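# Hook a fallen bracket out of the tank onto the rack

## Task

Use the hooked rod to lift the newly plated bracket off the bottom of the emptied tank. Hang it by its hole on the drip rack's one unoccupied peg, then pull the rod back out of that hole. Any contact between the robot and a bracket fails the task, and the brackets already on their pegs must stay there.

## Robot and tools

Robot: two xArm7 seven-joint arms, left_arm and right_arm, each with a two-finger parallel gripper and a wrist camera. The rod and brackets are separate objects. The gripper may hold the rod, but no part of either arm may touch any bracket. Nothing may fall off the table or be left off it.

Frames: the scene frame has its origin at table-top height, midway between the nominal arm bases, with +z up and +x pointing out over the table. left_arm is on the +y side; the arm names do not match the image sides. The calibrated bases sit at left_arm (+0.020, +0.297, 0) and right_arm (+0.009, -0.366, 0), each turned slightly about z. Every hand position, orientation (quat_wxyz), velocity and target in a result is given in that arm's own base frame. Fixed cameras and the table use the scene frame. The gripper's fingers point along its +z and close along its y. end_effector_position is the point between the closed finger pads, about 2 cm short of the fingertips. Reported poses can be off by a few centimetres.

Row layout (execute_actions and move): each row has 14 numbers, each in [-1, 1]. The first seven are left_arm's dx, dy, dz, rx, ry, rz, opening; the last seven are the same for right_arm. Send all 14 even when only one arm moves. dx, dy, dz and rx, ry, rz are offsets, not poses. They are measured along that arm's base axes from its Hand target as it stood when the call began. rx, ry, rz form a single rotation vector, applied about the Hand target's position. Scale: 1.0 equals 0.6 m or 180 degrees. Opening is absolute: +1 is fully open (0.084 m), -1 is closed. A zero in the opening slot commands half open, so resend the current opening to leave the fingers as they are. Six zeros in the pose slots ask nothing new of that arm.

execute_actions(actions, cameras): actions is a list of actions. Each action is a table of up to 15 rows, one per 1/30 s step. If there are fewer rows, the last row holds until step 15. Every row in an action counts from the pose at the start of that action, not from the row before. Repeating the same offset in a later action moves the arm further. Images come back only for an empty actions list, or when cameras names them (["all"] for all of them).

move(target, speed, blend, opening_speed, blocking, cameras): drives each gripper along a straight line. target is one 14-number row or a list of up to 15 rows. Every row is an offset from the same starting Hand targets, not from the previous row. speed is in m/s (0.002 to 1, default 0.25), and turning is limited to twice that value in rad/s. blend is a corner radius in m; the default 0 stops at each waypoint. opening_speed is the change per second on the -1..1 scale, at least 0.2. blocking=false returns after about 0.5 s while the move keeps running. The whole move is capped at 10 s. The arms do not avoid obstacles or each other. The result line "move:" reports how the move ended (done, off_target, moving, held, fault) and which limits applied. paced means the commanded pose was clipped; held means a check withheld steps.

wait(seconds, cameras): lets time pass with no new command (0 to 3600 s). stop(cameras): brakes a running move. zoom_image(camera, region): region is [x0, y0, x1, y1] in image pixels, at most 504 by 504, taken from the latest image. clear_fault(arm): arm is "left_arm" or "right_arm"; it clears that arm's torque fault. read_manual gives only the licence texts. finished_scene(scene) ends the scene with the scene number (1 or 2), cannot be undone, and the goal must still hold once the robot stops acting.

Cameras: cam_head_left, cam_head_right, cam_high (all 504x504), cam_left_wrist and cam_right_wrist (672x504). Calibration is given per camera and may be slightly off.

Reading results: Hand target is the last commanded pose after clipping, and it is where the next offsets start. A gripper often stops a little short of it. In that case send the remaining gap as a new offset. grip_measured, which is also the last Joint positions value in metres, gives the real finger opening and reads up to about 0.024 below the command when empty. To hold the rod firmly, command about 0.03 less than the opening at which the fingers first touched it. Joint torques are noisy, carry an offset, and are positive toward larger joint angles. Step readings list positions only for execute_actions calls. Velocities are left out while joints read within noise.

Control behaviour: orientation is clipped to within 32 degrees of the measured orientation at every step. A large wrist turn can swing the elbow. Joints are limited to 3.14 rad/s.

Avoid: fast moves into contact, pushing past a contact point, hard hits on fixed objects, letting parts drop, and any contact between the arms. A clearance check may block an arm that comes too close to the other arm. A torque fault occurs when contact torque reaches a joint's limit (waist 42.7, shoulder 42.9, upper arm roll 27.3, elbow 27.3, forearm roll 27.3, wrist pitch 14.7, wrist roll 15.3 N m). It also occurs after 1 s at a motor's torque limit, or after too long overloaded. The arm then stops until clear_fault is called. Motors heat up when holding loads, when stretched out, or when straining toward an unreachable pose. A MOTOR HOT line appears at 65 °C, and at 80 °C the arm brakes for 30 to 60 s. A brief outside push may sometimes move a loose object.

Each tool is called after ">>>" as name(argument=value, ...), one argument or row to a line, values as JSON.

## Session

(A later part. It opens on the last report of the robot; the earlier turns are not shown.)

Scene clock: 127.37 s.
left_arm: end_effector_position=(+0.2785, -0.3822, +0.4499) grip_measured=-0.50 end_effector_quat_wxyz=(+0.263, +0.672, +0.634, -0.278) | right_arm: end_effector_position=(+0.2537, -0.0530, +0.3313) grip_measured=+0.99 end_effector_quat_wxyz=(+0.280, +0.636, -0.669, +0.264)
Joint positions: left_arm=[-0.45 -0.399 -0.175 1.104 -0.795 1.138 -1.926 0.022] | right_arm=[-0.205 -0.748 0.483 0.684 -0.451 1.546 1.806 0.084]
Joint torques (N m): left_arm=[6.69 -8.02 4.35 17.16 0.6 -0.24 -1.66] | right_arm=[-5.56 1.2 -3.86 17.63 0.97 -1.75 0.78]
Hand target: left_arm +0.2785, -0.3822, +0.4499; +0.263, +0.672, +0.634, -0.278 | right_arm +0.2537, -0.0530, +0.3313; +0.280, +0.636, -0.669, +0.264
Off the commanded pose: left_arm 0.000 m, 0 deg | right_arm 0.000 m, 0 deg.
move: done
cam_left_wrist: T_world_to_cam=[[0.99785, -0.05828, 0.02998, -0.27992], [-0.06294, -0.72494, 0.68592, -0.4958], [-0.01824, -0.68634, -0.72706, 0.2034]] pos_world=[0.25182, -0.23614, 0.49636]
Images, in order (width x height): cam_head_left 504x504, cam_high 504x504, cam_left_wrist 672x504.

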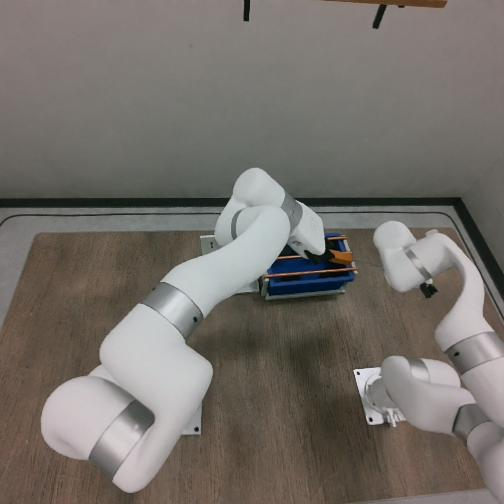

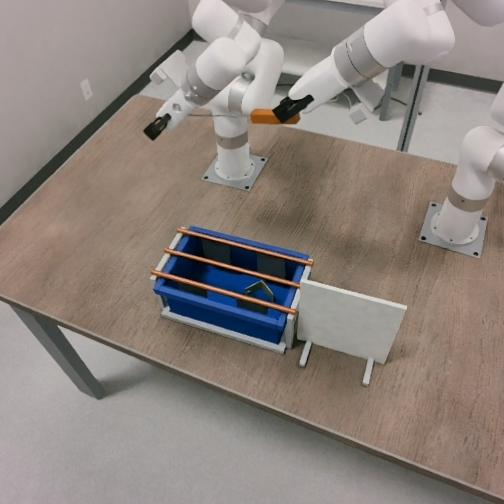

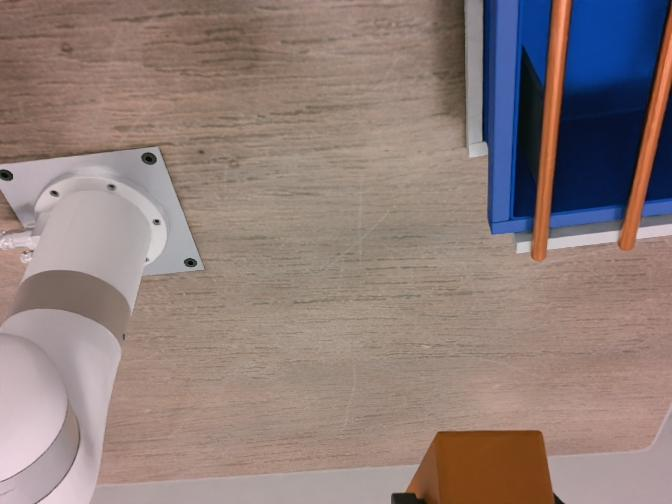

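>>> move(
  target=[0,0,0,-0.021,-0.353,-0.3535,-1,0,-0.1,0,0,0,0,1],
  speed=0.4,
)

>>> move(
  target=[0,0,0,-0.021,-0.353,-0.3535,-1,0,0,0,0,0,0,1],
  speed=0.4,
  cameras=["all"],
)

Scene clock: 135.00 s.
left_arm: end_effector_position=(+0.2785, -0.3822, +0.4499) grip_measured=-0.50 end_effector_quat_wxyz=(+0.383, +0.923, -0.027, -0.011) | right_arm: end_effector_position=(+0.2537, -0.1130, +0.3313) grip_measured=+0.99 end_effector_quat_wxyz=(+0.280, +0.636, -0.669, +0.264)
Joint positions: left_arm=[-0.655 -0.393 -0.02 1.095 -0.72 1.087 -0.403 0.022] | right_arm=[-0.243 -0.786 0.343 0.613 -0.554 1.441 1.712 0.084]
Joint torques (N m): left_arm=[-6.06 -12.51 3.31 12.87 -1.75 -2.55 1.67] | right_arm=[-6.23 -8.82 -6.72 16.16 -2.98 -1.96 -1.26]
Hand target: left_arm +0.2785, -0.3822, +0.4499; +0.383, +0.923, -0.027, -0.011 | right_arm +0.2537, -0.1130, +0.3313; +0.280, +0.636, -0.669, +0.264
Off the commanded pose: left_arm 0.000 m, 0 deg | right_arm 0.000 m, 0 deg.
move: done

Scene clock: 137.50 s.
left_arm: end_effector_position=(+0.2785, -0.3822, +0.4499) grip_measured=-0.50 end_effector_quat_wxyz=(+0.279, +0.634, -0.672, +0.262) | right_arm: end_effector_position=(+0.2537, -0.1130, +0.3313) grip_measured=+0.99 end_effector_quat_wxyz=(+0.280, +0.636, -0.669, +0.264)
Joint positions: left_arm=[-0.876 -0.399 0.149 1.086 -0.633 1.038 1.11 0.022] | right_arm=[-0.243 -0.786 0.343 0.613 -0.554 1.441 1.712 0.084]
Joint torques (N m): left_arm=[-6.2 -20.61 1.5 12.8 -1.86 -2.39 1.59] | right_arm=[-6.18 -8.71 -6.77 16.06 -2.98 -1.91 -1.23]
Hand target: left_arm +0.2785, -0.3822, +0.4499; +0.279, +0.634, -0.672, +0.262 | right_arm +0.2537, -0.1130, +0.3313; +0.280, +0.636, -0.669, +0.264
Off the commanded pose: left_arm 0.000 m, 0 deg | right_arm 0.000 m, 0 deg.
move: done
cam_left_wrist: T_world_to_cam=[[-0.996, 0.08937, 0.00102, 0.34483], [0.06056, 0.68333, -0.7276, 0.64392], [-0.06572, -0.72462, -0.686, 0.18345]] pos_world=[0.31651, -0.3379, 0.59401]
cam_right_wrist: T_world_to_cam=[[-0.99769, 0.0676, -0.00669, 0.29855], [0.05253, 0.70518, -0.70708, 0.36576], [-0.04308, -0.7058, -0.7071, 0.29548]] pos_world=[0.29138, -0.06956, 0.46956]

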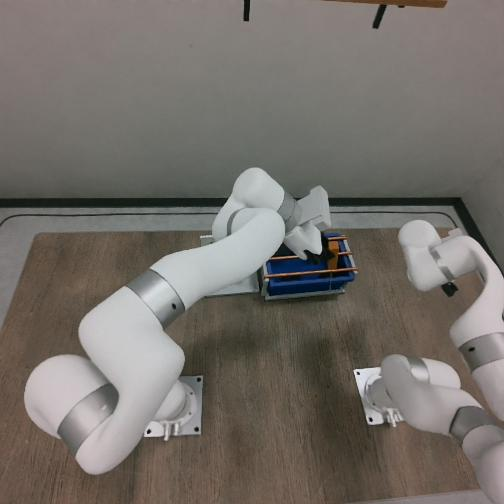

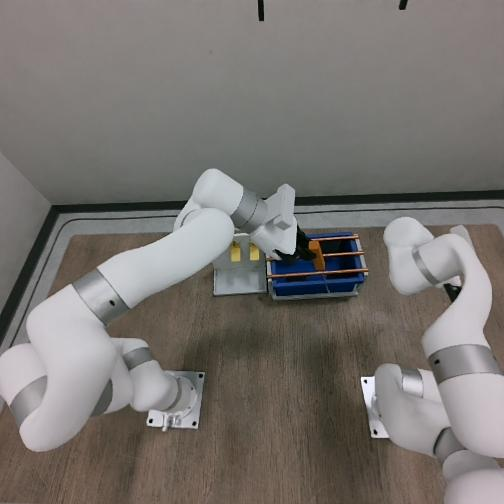

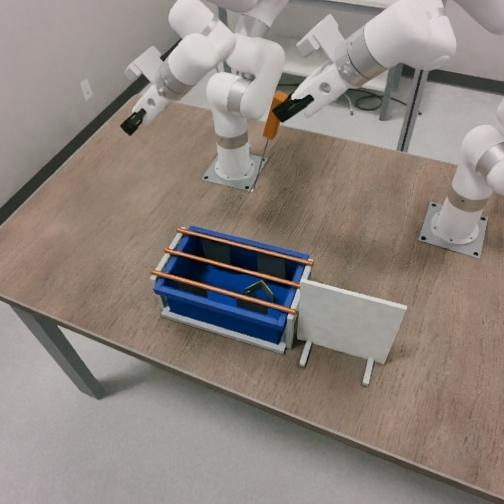

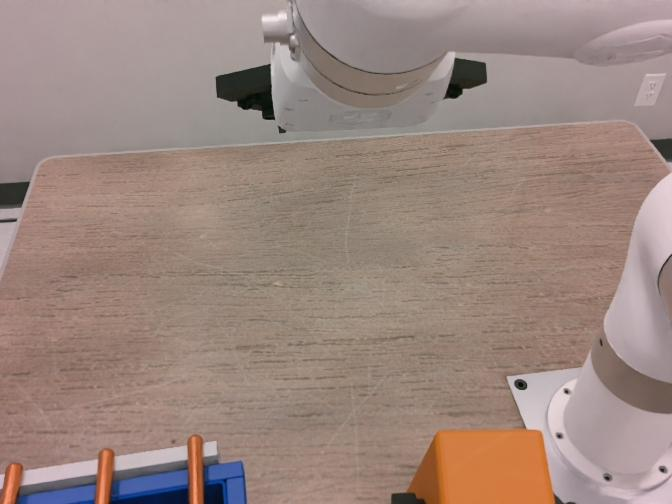

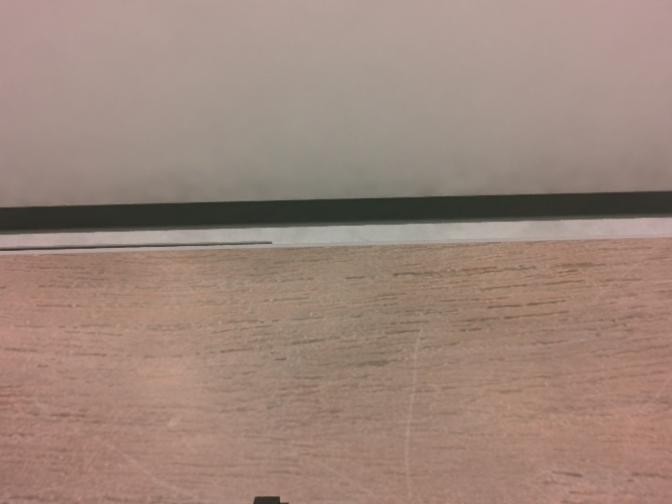

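>>> move(
  target=[0,0,0,0,0,0,-1,0.027,0.18,0.115,0.7486,-0.0657,-0.012,0.3],
  speed=0.4,
  cameras=["all"],
)

Scene clock: 145.77 s.
left_arm: end_effector_position=(+0.2785, -0.3822, +0.4499) grip_measured=-0.50 end_effector_quat_wxyz=(+0.279, +0.634, -0.672, +0.262) | right_arm: end_effector_position=(+0.2699, -0.0051, +0.4004) grip_measured=+0.29 end_effector_quat_wxyz=(+0.530, -0.469, +0.529, +0.468)
Joint positions: left_arm=[-0.876 -0.399 0.149 1.086 -0.633 1.038 1.11 0.022] | right_arm=[0.027 -0.427 -0.839 0.728 0.969 1.964 1.002 0.056]
Joint torques (N m): left_arm=[-6.04 -20.54 1.38 12.82 -1.71 -2.44 1.57] | right_arm=[6.61 2.16 2.68 13.24 4.31 2.27 -1.18]
Hand target: left_arm +0.2785, -0.3822, +0.4499; +0.279, +0.634, -0.672, +0.262 | right_arm +0.2699, -0.0050, +0.4003; +0.530, -0.469, +0.529, +0.468
Off the commanded pose: left_arm 0.000 m, 0 deg | right_arm 0.000 m, 0 deg.
move: done
cam_left_wrist: T_world_to_cam=[[-0.996, 0.08937, 0.00102, 0.34483], [0.06056, 0.68333, -0.7276, 0.64392], [-0.06572, -0.72462, -0.686, 0.18345]] pos_world=[0.31651, -0.3379, 0.59401]
cam_right_wrist: T_world_to_cam=[[-0.99292, 0.11741, 0.01802, 0.29699], [0.0174, -0.00636, 0.99983, -0.33992], [0.1175, 0.99306, 0.00427, 0.10163]] pos_world=[0.28886, -0.13795, 0.33408]

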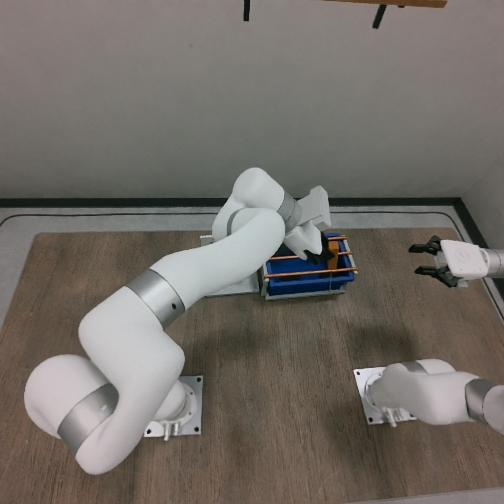

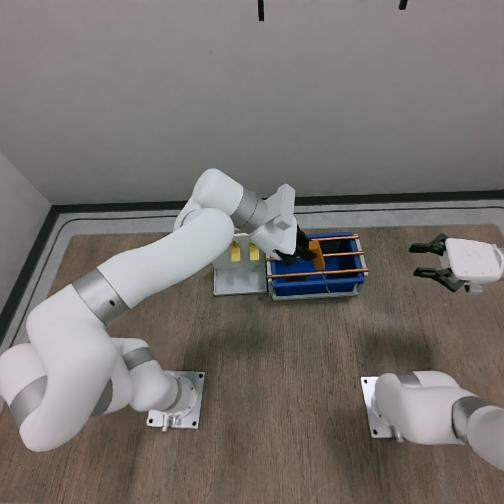

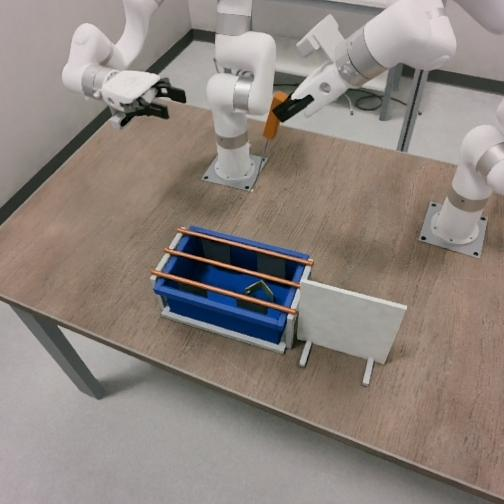

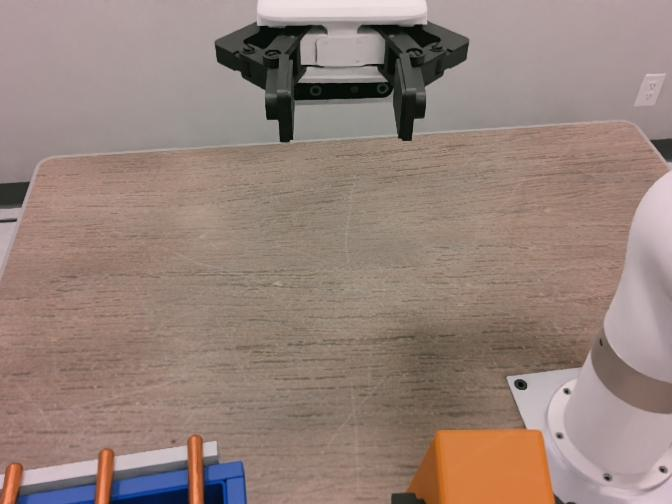

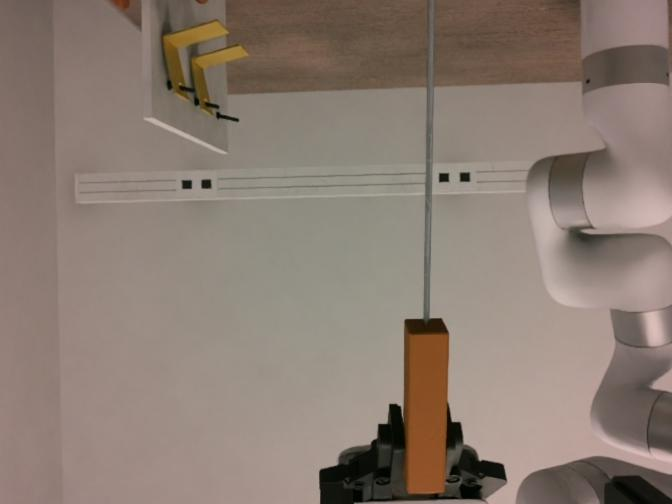

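>>> move(
  target=[0,0,0,0,0,0,-1,0.0285,0.275,0,0,0,0,0.3],
  speed=0.15,
  cameras=["cam_right_wrist"],
)

Scene clock: 154.50 s.
left_arm: end_effector_position=(+0.2785, -0.3822, +0.4499) grip_measured=-0.50 end_effector_quat_wxyz=(+0.279, +0.634, -0.672, +0.262) | right_arm: end_effector_position=(+0.2870, +0.1599, +0.4004) grip_measured=+0.29 end_effector_quat_wxyz=(+0.530, -0.469, +0.529, +0.468)
Joint positions: left_arm=[-0.876 -0.399 0.149 1.086 -0.633 1.038 1.11 0.022] | right_arm=[0.082 -0.69 -0.373 0.429 1.322 1.541 1.097 0.056]
Joint torques (N m): left_arm=[-5.92 -20.25 1.33 12.74 -1.65 -2.58 1.34] | right_arm=[6.7 -6.09 6.18 15.46 3.94 -0.19 -1.33]
Hand target: left_arm +0.2785, -0.3822, +0.4499; +0.279, +0.634, -0.672, +0.262 | right_arm +0.2870, +0.1600, +0.4003; +0.530, -0.469, +0.529, +0.468
Off the commanded pose: left_arm 0.000 m, 0 deg | right_arm 0.000 m, 0 deg.
move: done
cam_right_wrist: T_world_to_cam=[[-0.99292, 0.1174, 0.01794, 0.29463], [0.0173, -0.00645, 0.99983, -0.33914], [0.1175, 0.99306, 0.00437, -0.06427]] pos_world=[0.30596, 0.02704, 0.33408]

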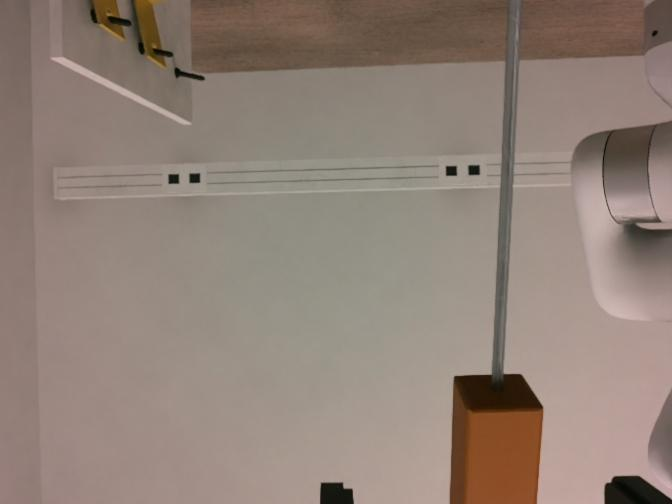

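>>> execute_actions(
  actions=[],
)

Scene clock: 158.80 s.
left_arm: end_effector_position=(+0.2785, -0.3822, +0.4499) grip_measured=-0.50 end_effector_quat_wxyz=(+0.279, +0.634, -0.672, +0.262) | right_arm: end_effector_position=(+0.2870, +0.1600, +0.4003) grip_measured=+0.29 end_effector_quat_wxyz=(+0.530, -0.469, +0.529, +0.468)
Joint positions: left_arm=[-0.876 -0.399 0.149 1.086 -0.633 1.038 1.11 0.022] | right_arm=[0.082 -0.69 -0.373 0.429 1.322 1.541 1.097 0.056]
Joint velocities: within noise
Joint torques (N m): left_arm=[-5.89 -20.27 1.33 12.96 -1.55 -2.49 1.3] | right_arm=[6.56 2.43 6.2 15.59 3.05 -0.03 -1.29]
Motor temperatures (°C): left_arm=[30 30 35 41 32 34 31] | right_arm=[33 34 31 37 36 39 36]
Hand target: left_arm +0.2785, -0.3822, +0.4499; +0.279, +0.634, -0.672, +0.262 | right_arm +0.2870, +0.1600, +0.4003; +0.530, -0.469, +0.529, +0.468
Tool commands: left_gripper/opening=-1.0 right_gripper/opening=+0.3
Off the commanded pose: left_arm 0.000 m, 0 deg | right_arm 0.000 m, 0 deg.
camera_calibration:
cam_left_wrist: T_world_to_cam=[[-0.996, 0.08937, 0.00102, 0.34483], [0.06056, 0.68333, -0.7276, 0.64392], [-0.06572, -0.72462, -0.686, 0.18345]] pos_world=[0.31651, -0.3379, 0.59401]
cam_right_wrist: T_world_to_cam=[[-0.99292, 0.1174, 0.01813, 0.29455], [0.0175, -0.00647, 0.99983, -0.3392], [0.1175, 0.99306, 0.00437, -0.06437]] pos_world=[0.30596, 0.02714, 0.33408]

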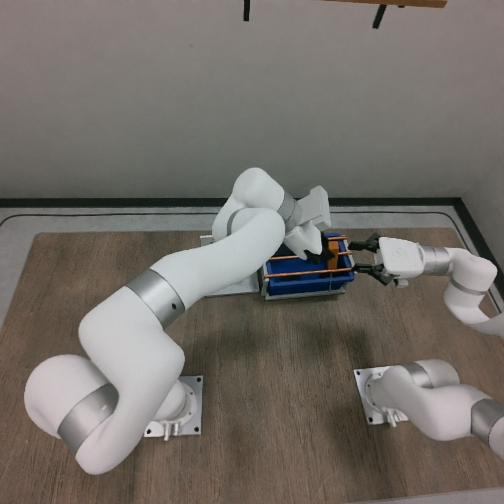

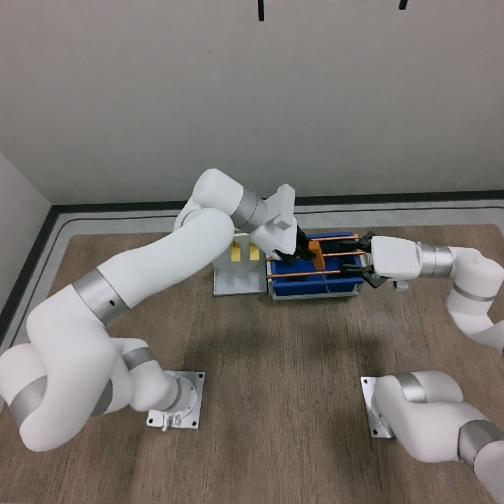

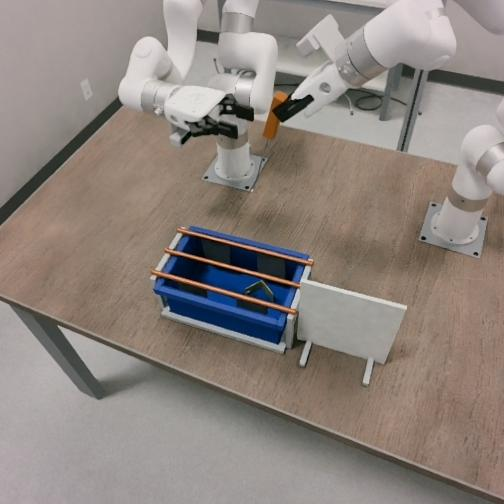

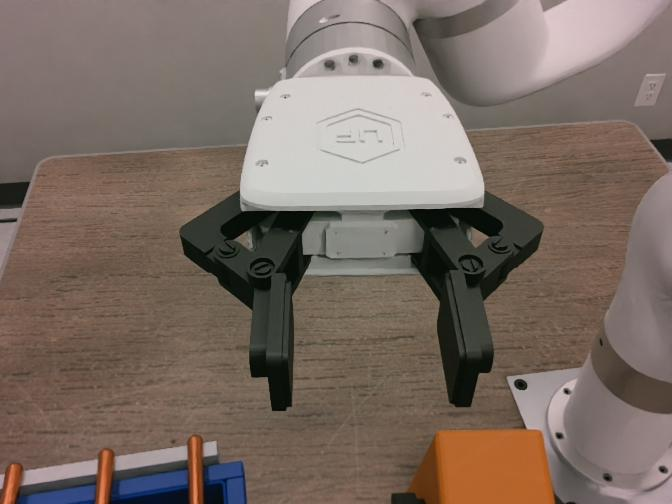

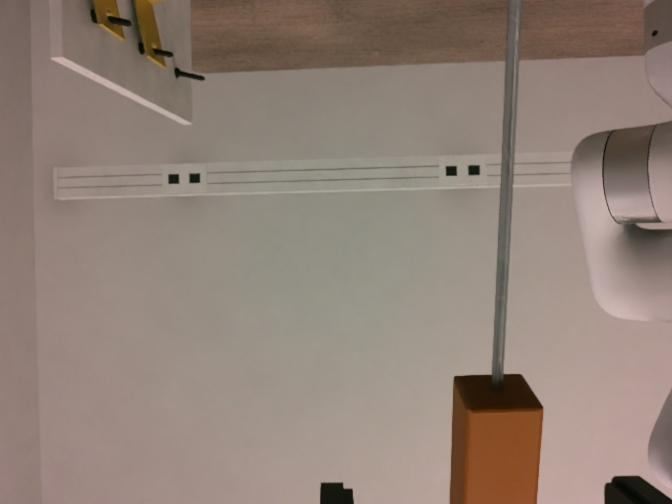

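>>> zoom_image(
  camera="cam_right_wrist",
  region=[420, 340, 580, 504],
)

>>> zoom_image(
  camera="cam_head_right",
  region=[260, 200, 400, 310],
)

Scaled by 3.073 from the camera's image (finer frame: 960x720).

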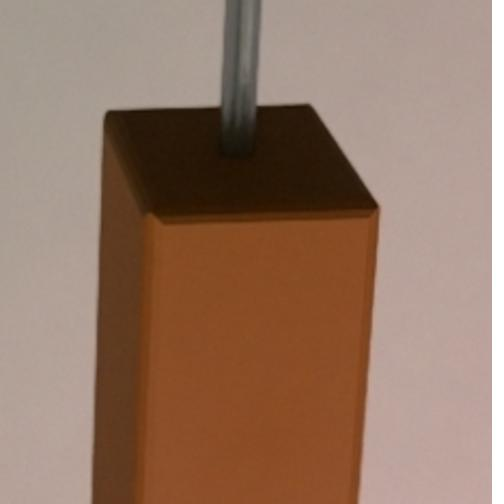

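Scaled by 3.600 from the camera's image (finer frame: 720x720).

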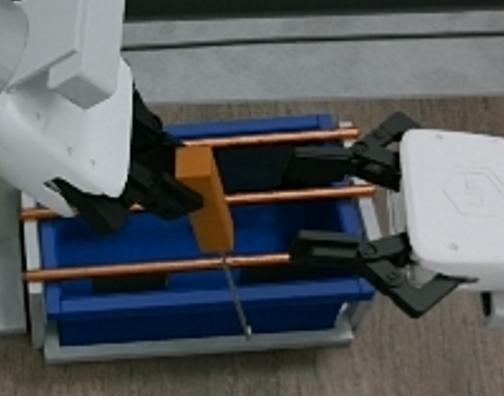

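>>> move(
  target=[0,0,0,0,0,0,-1,-0.0187,0.0108,0.027,-0.111,0,0,0.3],
  speed=0.15,
  cameras=["cam_right_wrist"],
)

Scene clock: 175.80 s.
left_arm: end_effector_position=(+0.2785, -0.3822, +0.4499) grip_measured=-0.50 end_effector_quat_wxyz=(+0.279, +0.634, -0.672, +0.262) | right_arm: end_effector_position=(+0.2758, +0.1664, +0.4165) grip_measured=+0.29 end_effector_quat_wxyz=(-0.440, +0.554, -0.602, -0.369)
Joint positions: left_arm=[-0.876 -0.399 0.149 1.086 -0.633 1.038 1.11 0.022] | right_arm=[0.018 -0.812 -0.19 0.568 1.097 1.464 1.354 0.056]
Joint torques (N m): left_arm=[-5.7 -20.28 1.17 12.94 -1.4 -2.47 1.34] | right_arm=[-6.16 -8.71 4.8 21.58 -1.05 -1.3 1.46]
Hand target: left_arm +0.2785, -0.3822, +0.4499; +0.279, +0.634, -0.672, +0.262 | right_arm +0.2758, +0.1664, +0.4165; -0.440, +0.554, -0.602, -0.369
Off the commanded pose: left_arm 0.000 m, 0 deg | right_arm 0.000 m, 0 deg.
move: done
cam_right_wrist: T_world_to_cam=[[-0.99292, 0.11654, -0.02308, 0.29969], [0.01749, 0.33557, 0.94185, -0.38795], [0.1175, 0.93478, -0.33524, 0.08167]] pos_world=[0.29476, 0.01892, 0.39968]

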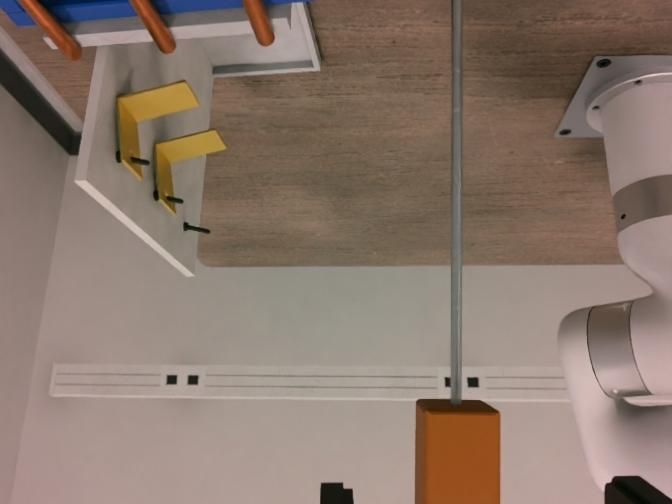

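>>> move(
  target=[0,0,0,0,0,0,-1,0.001,0.0467,-0.017,0,0,0,0.3],
  speed=0.1,
  cameras=["cam_right_wrist","cam_left_wrist"],
)

Scene clock: 178.40 s.
left_arm: end_effector_position=(+0.2785, -0.3822, +0.4499) grip_measured=-0.50 end_effector_quat_wxyz=(+0.279, +0.634, -0.672, +0.262) | right_arm: end_effector_position=(+0.2764, +0.1944, +0.4064) grip_measured=+0.29 end_effector_quat_wxyz=(-0.440, +0.554, -0.602, -0.369)
Joint positions: left_arm=[-0.876 -0.399 0.149 1.086 -0.633 1.038 1.11 0.022] | right_arm=[0.041 -0.822 -0.113 0.528 1.168 1.392 1.35 0.056]
Joint torques (N m): left_arm=[-5.8 -20.34 1.33 12.74 -1.51 -2.63 1.15] | right_arm=[6.67 0.22 3.92 16.91 3.94 -1.34 -1.34]
Hand target: left_arm +0.2785, -0.3822, +0.4499; +0.279, +0.634, -0.672, +0.262 | right_arm +0.2764, +0.1945, +0.4063; -0.440, +0.554, -0.602, -0.369
Off the commanded pose: left_arm 0.000 m, 0 deg | right_arm 0.000 m, 0 deg.
move: done
cam_left_wrist: T_world_to_cam=[[-0.996, 0.08937, 0.00102, 0.34483], [0.06056, 0.68333, -0.7276, 0.64392], [-0.06572, -0.72462, -0.686, 0.18345]] pos_world=[0.31651, -0.3379, 0.59401]
cam_right_wrist: T_world_to_cam=[[-0.99291, 0.11653, -0.02339, 0.29691], [0.0172, 0.3356, 0.94185, -0.38775], [0.1176, 0.93477, -0.33523, 0.05201]] pos_world=[0.29536, 0.04692, 0.38958]
Images, in order (width x height): cam_left_wrist 672x504, cam_right_wrist 672x504.

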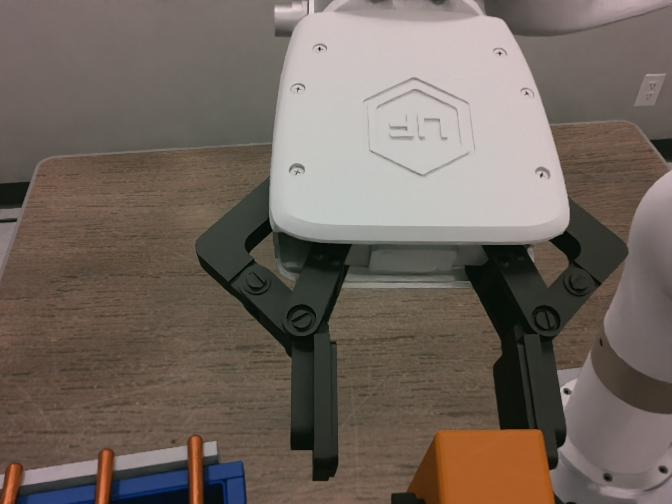

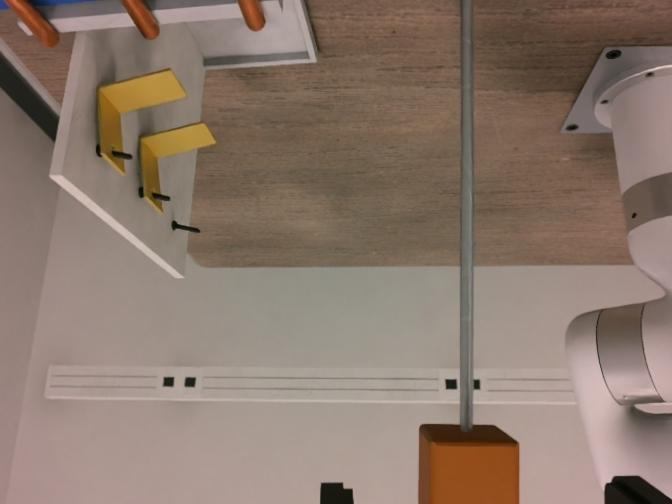

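>>> move(
  target=[0,0,0,0,0,0,-1,0.0013,0.0435,-0.0158,0,0,0,0.3],
  speed=0.06,
  cameras=["cam_right_wrist","cam_left_wrist","cam_head_right"],
)

Scene clock: 182.50 s.
left_arm: end_effector_position=(+0.2785, -0.3822, +0.4499) grip_measured=-0.50 end_effector_quat_wxyz=(+0.279, +0.634, -0.672, +0.262) | right_arm: end_effector_position=(+0.2772, +0.2205, +0.3969) grip_measured=+0.29 end_effector_quat_wxyz=(-0.440, +0.554, -0.602, -0.369)
Joint positions: left_arm=[-0.876 -0.399 0.149 1.086 -0.633 1.038 1.11 0.022] | right_arm=[0.068 -0.819 -0.04 0.501 1.239 1.323 1.343 0.056]
Joint torques (N m): left_arm=[-5.81 -20.27 1.06 12.7 -1.36 -2.37 1.03] | right_arm=[6.42 4.07 2.9 17.02 3.86 -1.23 -1.4]
Hand target: left_arm +0.2785, -0.3822, +0.4499; +0.279, +0.634, -0.672, +0.262 | right_arm +0.2772, +0.2206, +0.3969; -0.440, +0.554, -0.602, -0.369
Off the commanded pose: left_arm 0.000 m, 0 deg | right_arm 0.000 m, 0 deg.
move: done
cam_left_wrist: T_world_to_cam=[[-0.996, 0.08937, 0.00102, 0.34483], [0.06056, 0.68333, -0.7276, 0.64392], [-0.06572, -0.72462, -0.686, 0.18345]] pos_world=[0.31651, -0.3379, 0.59401]
cam_right_wrist: T_world_to_cam=[[-0.99292, 0.1165, -0.02317, 0.29436], [0.0174, 0.33559, 0.94185, -0.38754], [0.1175, 0.93478, -0.33524, 0.02433]] pos_world=[0.29616, 0.07302, 0.37998]
Images, in order (width x height): cam_head_right 504x504, cam_left_wrist 672x504, cam_right_wrist 672x504.

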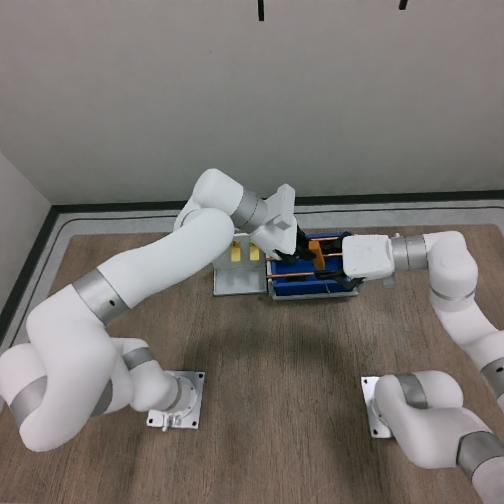

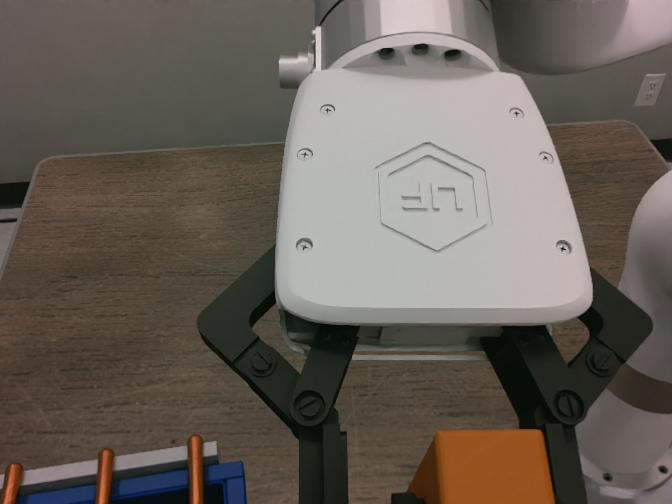

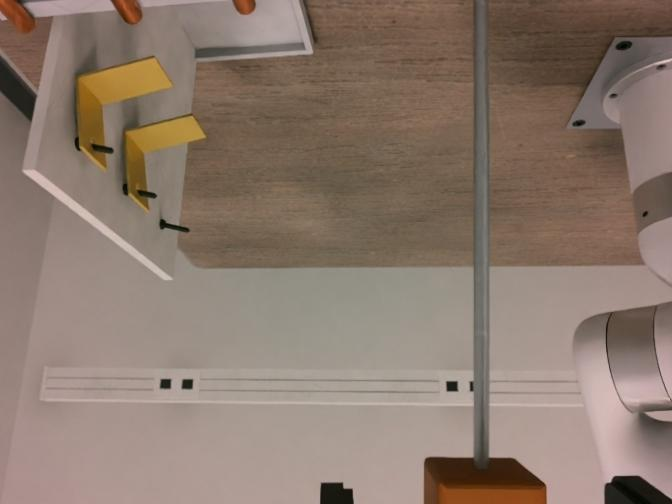

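>>> move(
  target=[0,0,0,0,0,0,-1,0,0,0,0,0,0,-1],
  opening_speed=0.6,
  cameras=["cam_right_wrist"],
)

Scene clock: 187.53 s.
left_arm: end_effector_position=(+0.2785, -0.3822, +0.4499) grip_measured=-0.50 end_effector_quat_wxyz=(+0.279, +0.634, -0.672, +0.262) | right_arm: end_effector_position=(+0.2772, +0.2206, +0.3968) grip_measured=-0.50 end_effector_quat_wxyz=(-0.440, +0.554, -0.602, -0.369)
Joint positions: left_arm=[-0.877 -0.399 0.149 1.086 -0.632 1.038 1.11 0.022] | right_arm=[0.068 -0.819 -0.04 0.501 1.239 1.323 1.343 0.022]
Joint torques (N m): left_arm=[12.7 -6.34 9.37 16.73 2.15 -5.16 -1.66] | right_arm=[9.52 -8.12 2.56 17.32 2.77 4.75 -0.75]
Hand target: left_arm +0.2785, -0.3822, +0.4499; +0.279, +0.634, -0.672, +0.262 | right_arm +0.2772, +0.2206, +0.3969; -0.440, +0.554, -0.602, -0.369
Off the commanded pose: left_arm 0.000 m, 0 deg | right_arm 0.000 m, 0 deg.
move: done
cam_right_wrist: T_world_to_cam=[[-0.99293, 0.11648, -0.02295, 0.29428], [0.01759, 0.33557, 0.94185, -0.3876], [0.1174, 0.93479, -0.33524, 0.02436]] pos_world=[0.29616, 0.07302, 0.37998]

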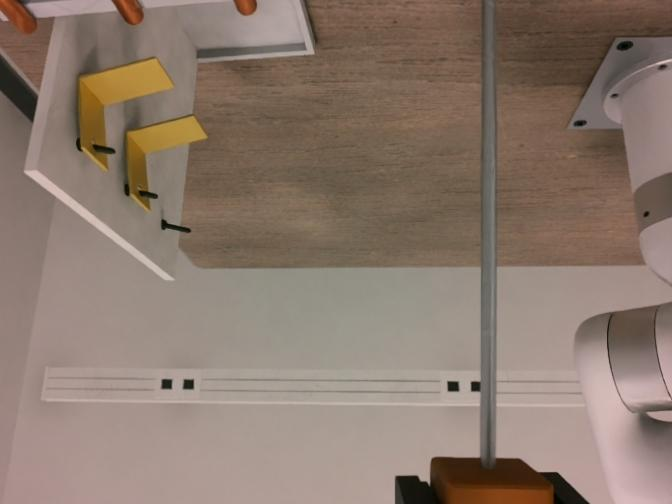

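>>> move(
  target=[
    [0,0,0,0,0,0,0.2,0,0,0,0,0,0,-1],
    [0,0.1333,0.1333,0,0,0,0.2,0,0,0,0,0,0,-1],
    [0,0.3,0.1333,0,0,0,0.2,0,0,0,0,0,0,-1],
  ],
  speed=0.12,
  opening_speed=0.8,
  cameras=["cam_right_wrist","cam_left_wrist"],
)

Scene clock: 193.73 s.
left_arm: end_effector_position=(+0.2785, -0.2022, +0.5299) grip_measured=+0.19 end_effector_quat_wxyz=(+0.279, +0.634, -0.672, +0.262) | right_arm: end_effector_position=(+0.2772, +0.2206, +0.3969) grip_measured=-0.51 end_effector_quat_wxyz=(-0.440, +0.554, -0.602, -0.369)
Joint positions: left_arm=[-0.778 -0.614 0.397 1.233 -0.503 1.509 1.17 0.052] | right_arm=[0.068 -0.819 -0.04 0.501 1.239 1.323 1.343 0.021]
Joint torques (N m): left_arm=[6.69 -10.87 -2.43 14.52 0.67 -0.01 1.6] | right_arm=[-2.47 2.81 -3.71 17.54 -0.84 -1.21 1.01]
Hand target: left_arm +0.2785, -0.2022, +0.5299; +0.279, +0.634, -0.672, +0.262 | right_arm +0.2772, +0.2206, +0.3969; -0.440, +0.554, -0.602, -0.369
Off the commanded pose: left_arm 0.000 m, 0 deg | right_arm 0.000 m, 0 deg.
move: done
cam_left_wrist: T_world_to_cam=[[-0.996, 0.08936, 0.00103, 0.32865], [0.06055, 0.68333, -0.7276, 0.57914], [-0.06572, -0.72462, -0.686, 0.36876]] pos_world=[0.31651, -0.1579, 0.67401]
cam_right_wrist: T_world_to_cam=[[-0.99292, 0.11654, -0.02308, 0.29432], [0.01749, 0.33557, 0.94185, -0.38757], [0.1175, 0.93478, -0.33524, 0.02433]] pos_world=[0.29616, 0.07302, 0.37998]
Images, in order (width x height): cam_left_wrist 672x504, cam_right_wrist 672x504.

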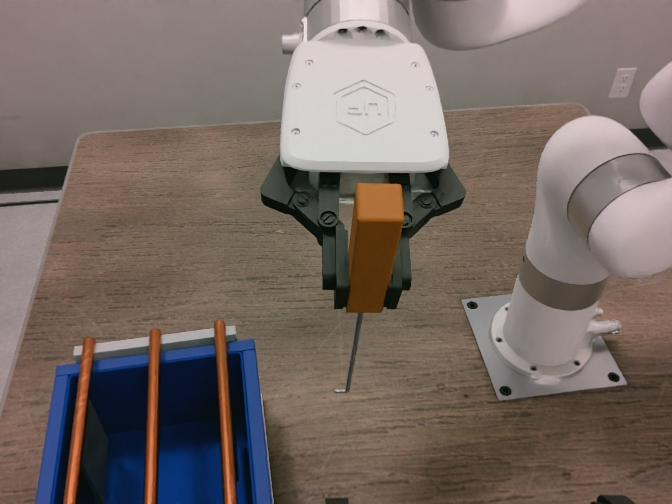

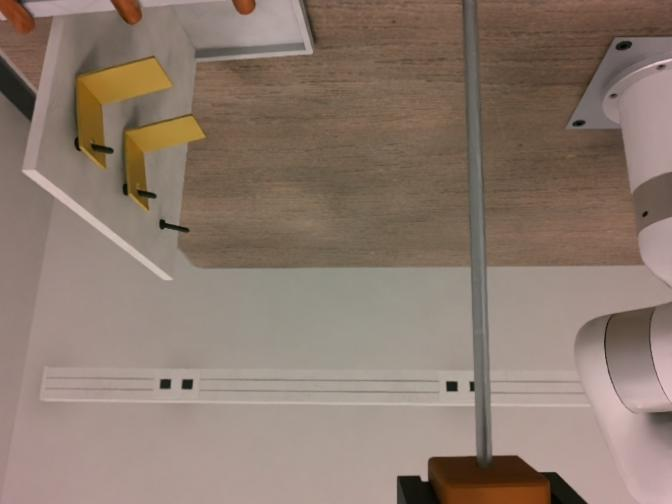

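>>> move(
  target=[
    [0,0.2,0.05,0,0,0,0.2,0,0,0.055,0.111,0,0,-1],
    [0,0.2,0.05,0,0,0,0.2,0.105,0.049,0.055,0.0994,-0.0633,-0.358,-1],
    [0,0.2,0.05,0,0,0,0.2,0.2055,0.0868,0.055,0.0588,-0.1261,-0.7138,-1],
  ],
  speed=0.25,
  blend=0.02,
  cameras=["all"],
)

Scene clock: 208.83 s.
left_arm: end_effector_position=(+0.2785, -0.0822, +0.5599) grip_measured=+0.19 end_effector_quat_wxyz=(+0.279, +0.634, -0.672, +0.262) | right_arm: end_effector_position=(+0.4005, +0.2726, +0.4299) grip_measured=-0.51 end_effector_quat_wxyz=(+0.648, +0.282, +0.648, -0.283)
Joint positions: left_arm=[-0.784 -0.628 0.627 1.44 -0.433 1.8 1.266 0.052] | right_arm=[-1.484 -1.22 1.577 2.021 2.854 -1.339 1.421 0.021]
Joint torques (N m): left_arm=[-4.83 3.92 -5.47 12.88 0.41 -0.16 1.36] | right_arm=[-6.29 17.77 -15.48 6.99 1.17 -0.79 -1.32]
Hand target: left_arm +0.2785, -0.0822, +0.5599; +0.279, +0.634, -0.672, +0.262 | right_arm +0.4005, +0.2726, +0.4299; +0.648, +0.282, +0.648, -0.283
Off the commanded pose: left_arm 0.000 m, 0 deg | right_arm 0.000 m, 0 deg.
move: done
cam_left_wrist: T_world_to_cam=[[-0.996, 0.08937, 0.00102, 0.3179], [0.06056, 0.68333, -0.7276, 0.51896], [-0.06572, -0.72462, -0.686, 0.47629]] pos_world=[0.31651, -0.0379, 0.70401]
cam_right_wrist: T_world_to_cam=[[0.72918, 0.68408, 0.01846, -0.45088], [-0.01713, -0.00871, 0.99982, -0.3555], [0.68411, -0.72936, 0.00537, 0.05256]] pos_world=[0.28673, 0.34367, 0.36347]

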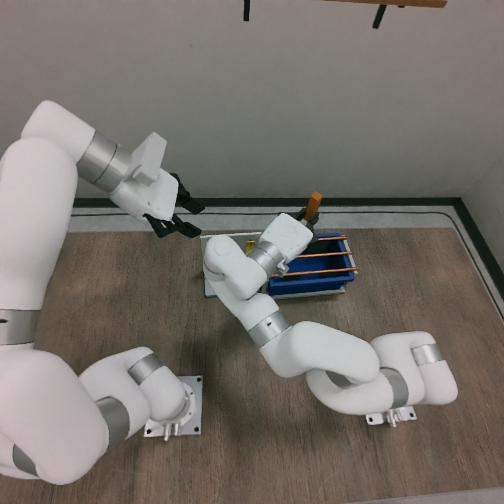

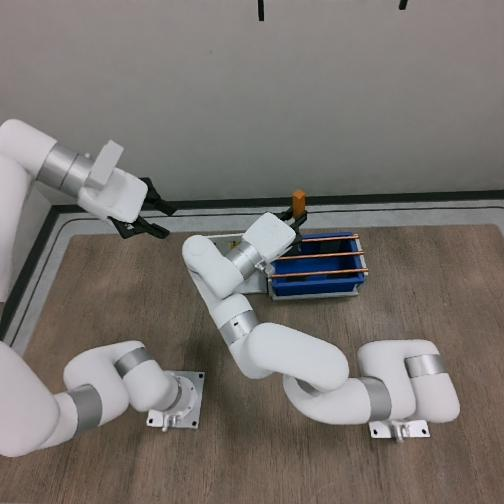

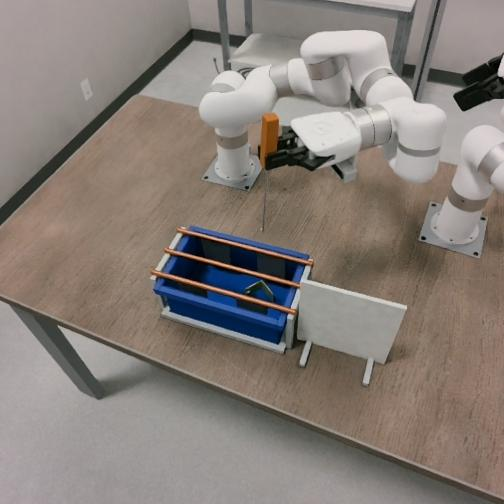

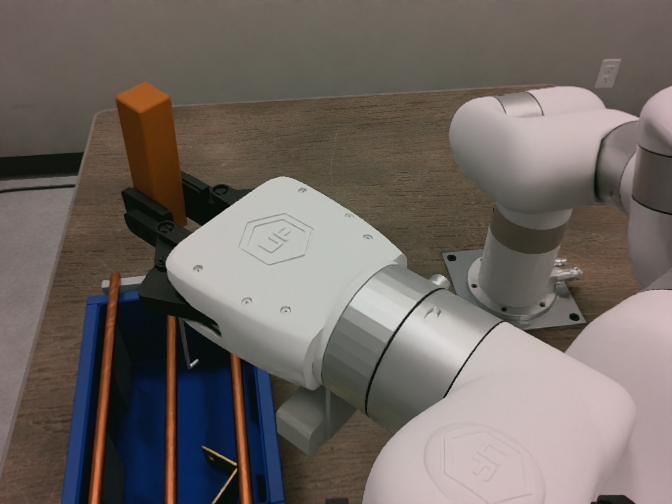

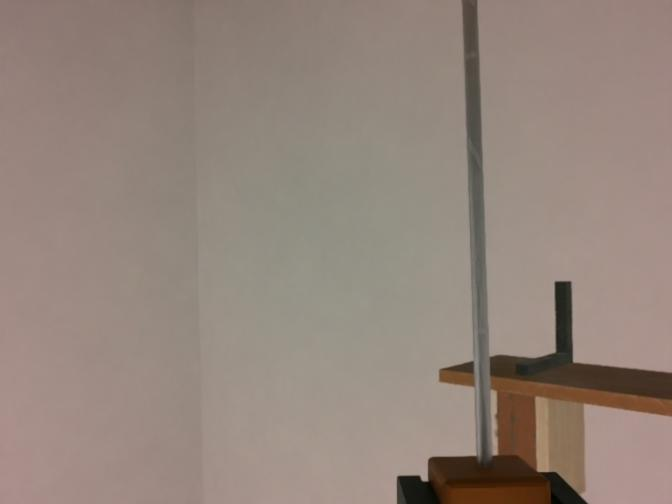

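>>> move(
  target=[
    [0.455,0.05,0,0,0,-0.122,0.2,0,0,0,0,0,0,-1],
    [0.455,-0.038,-0.34,0,0,-0.122,0.2,0,0,0,0,0,0,-1],
  ],
  speed=0.25,
  blend=0.03,
  cameras=["cam_left_wrist","cam_high"],
)

Scene clock: 216.83 s.
left_arm: end_effector_position=(+0.5524, -0.0595, +0.5054) grip_measured=+0.19 end_effector_quat_wxyz=(-0.135, -0.584, +0.716, -0.358) | right_arm: end_effector_position=(+0.4005, +0.2726, +0.4299) grip_measured=-0.51 end_effector_quat_wxyz=(+0.648, +0.282, +0.648, -0.283)
Joint positions: left_arm=[-0.653 0.38 1.248 1.939 -1.18 1.842 2.046 0.052] | right_arm=[-1.484 -1.22 1.577 2.021 2.854 -1.339 1.421 0.021]
Joint torques (N m): left_arm=[-6.07 -29.52 9.79 9.24 0.29 -1.98 -1.49] | right_arm=[-6.29 18.13 -15.53 6.87 1.2 -0.76 -1.32]
Hand target: left_arm +0.5524, -0.0595, +0.5054; -0.135, -0.584, +0.716, -0.358 (not the last commanded pose) | right_arm +0.4005, +0.2726, +0.4299; +0.648, +0.282, +0.648, -0.283
Off the commanded pose: left_arm 0.156 m, 31 deg | right_arm 0.000 m, 0 deg.
led back after a hold (left arm): the arm was led back toward your command in small steps, so it may still be short of it.
move: held (left_arm; a check stopped the path); path passed 1 of 2 targets; limits=paced,held
pose unreachable (left arm): on one or more control steps of this call, first in action 0 (counted from 0), this arm could not follow its commanded pose, so it was not sent that pose on those steps. It may still have moved: this result reports where it is.
cause: moving toward the commanded pose would bring a part of the arm too close to another arm (a part of this arm just beyond joint 4 (elbow) and a part of the right arm just beyond its joint 6 (wrist pitch), 33 mm apart when this arm was first held).
cam_left_wrist: T_world_to_cam=[[-0.93111, 0.08998, -0.35346, 0.73199], [0.30639, 0.71872, -0.62415, 0.2612], [0.19788, -0.68945, -0.69678, 0.33524]] pos_world=[0.5352, -0.02247, 0.65535]
Images, in order (width x height): cam_high 504x504, cam_left_wrist 672x504.

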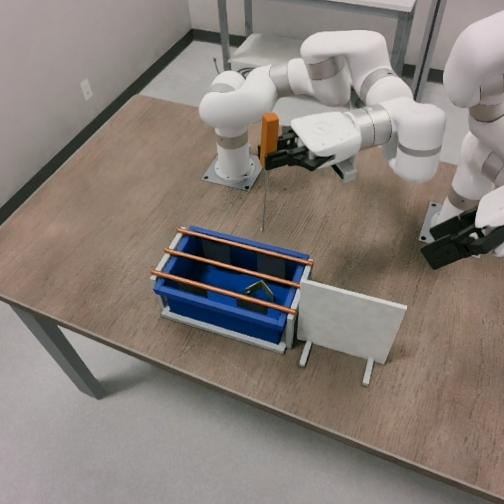

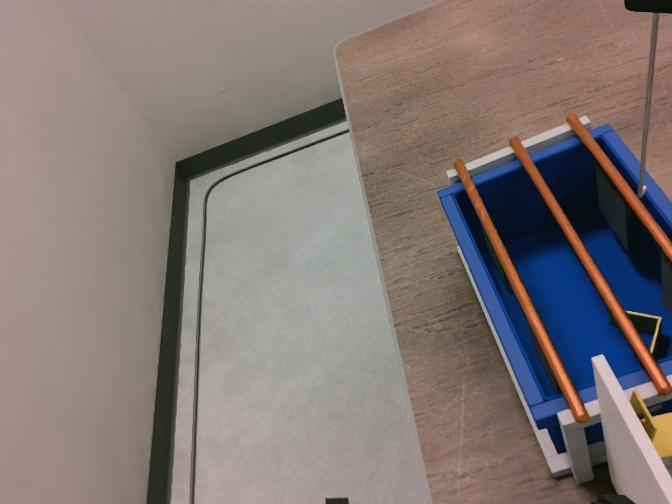

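>>> move(
  target=[0,0,0,0,0,0,0.2,0,0,-0.0917,0,0,0,-1],
  speed=0.1,
)

>>> move(
  target=[0,0,0.02,0,0,-0.16,0.2,0,0,0,0,0,0,-1],
  speed=0.15,
  cameras=["cam_left_wrist"],
)

Scene clock: 221.23 s.
left_arm: end_effector_position=(+0.5524, -0.0595, +0.5054) grip_measured=+0.19 end_effector_quat_wxyz=(-0.135, -0.584, +0.716, -0.358) | right_arm: end_effector_position=(+0.4005, +0.2726, +0.3749) grip_measured=-0.51 end_effector_quat_wxyz=(+0.648, +0.282, +0.648, -0.283)
Joint positions: left_arm=[-0.653 0.38 1.248 1.939 -1.18 1.842 2.046 0.052] | right_arm=[-1.436 -1.308 1.608 1.906 2.896 -1.289 1.516 0.021]
Joint torques (N m): left_arm=[-5.91 -29.52 9.71 9.48 0.36 -2.1 1.41] | right_arm=[6.58 17.54 -17.35 1.33 1.24 1.36 1.44]
Hand target: left_arm +0.5524, -0.0595, +0.5054; -0.135, -0.584, +0.716, -0.358 | right_arm +0.4005, +0.2726, +0.3748; +0.648, +0.282, +0.648, -0.283
Off the commanded pose: left_arm 0.000 m, 0 deg | right_arm 0.000 m, 0 deg.
move: done

Scene clock: 223.37 s.
left_arm: end_effector_position=(+0.5517, -0.0596, +0.5168) grip_measured=+0.19 end_effector_quat_wxyz=(-0.185, -0.404, +0.823, -0.354) | right_arm: end_effector_position=(+0.4005, +0.2726, +0.3748) grip_measured=-0.51 end_effector_quat_wxyz=(+0.648, +0.282, +0.648, -0.283)
Joint positions: left_arm=[0.072 0.741 0.877 2.707 -1.622 2.246 2.095 0.052] | right_arm=[-1.436 -1.308 1.608 1.906 2.896 -1.289 1.516 0.021]
Joint torques (N m): left_arm=[-5.63 -30.57 4.31 8.85 -3.07 0.26 1.52] | right_arm=[6.6 17.53 -17.24 1.24 1.04 1.33 1.39]
Hand target: left_arm +0.5524, -0.0595, +0.5174; -0.219, -0.388, +0.838, -0.314 | right_arm +0.4005, +0.2726, +0.3748; +0.648, +0.282, +0.648, -0.283
Off the commanded pose: left_arm 0.001 m, 7 deg | right_arm 0.000 m, 0 deg.
elbow stopped short (left arm): the move would have taken joint 4 (elbow) straighter than the controller allows.
move: off_target (left_arm)
cam_left_wrist: T_world_to_cam=[[-0.78281, 0.44888, -0.43095, 0.71502], [0.62004, 0.50418, -0.60113, 0.07096], [-0.05256, -0.73777, -0.673, 0.46619]] pos_world=[0.54023, -0.01279, 0.66453]

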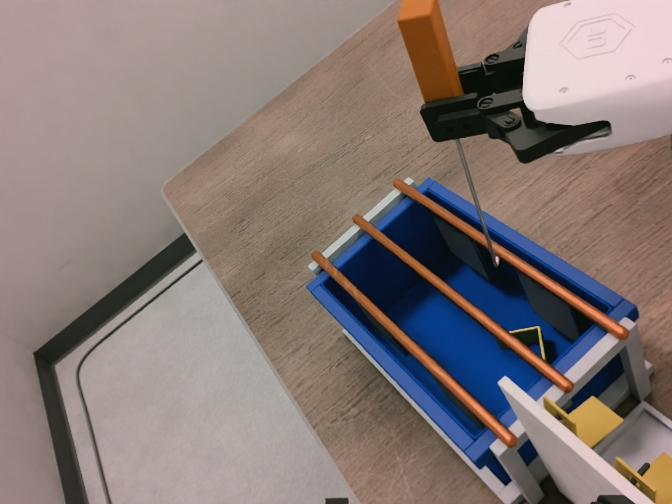

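>>> zoom_image(
  camera="cam_left_wrist",
  region=[440, 220, 600, 380],
)

Scaled by 3.150 from the camera's image (finer frame: 960x720).

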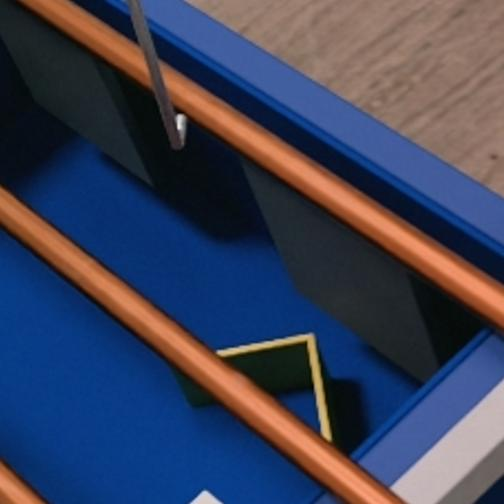

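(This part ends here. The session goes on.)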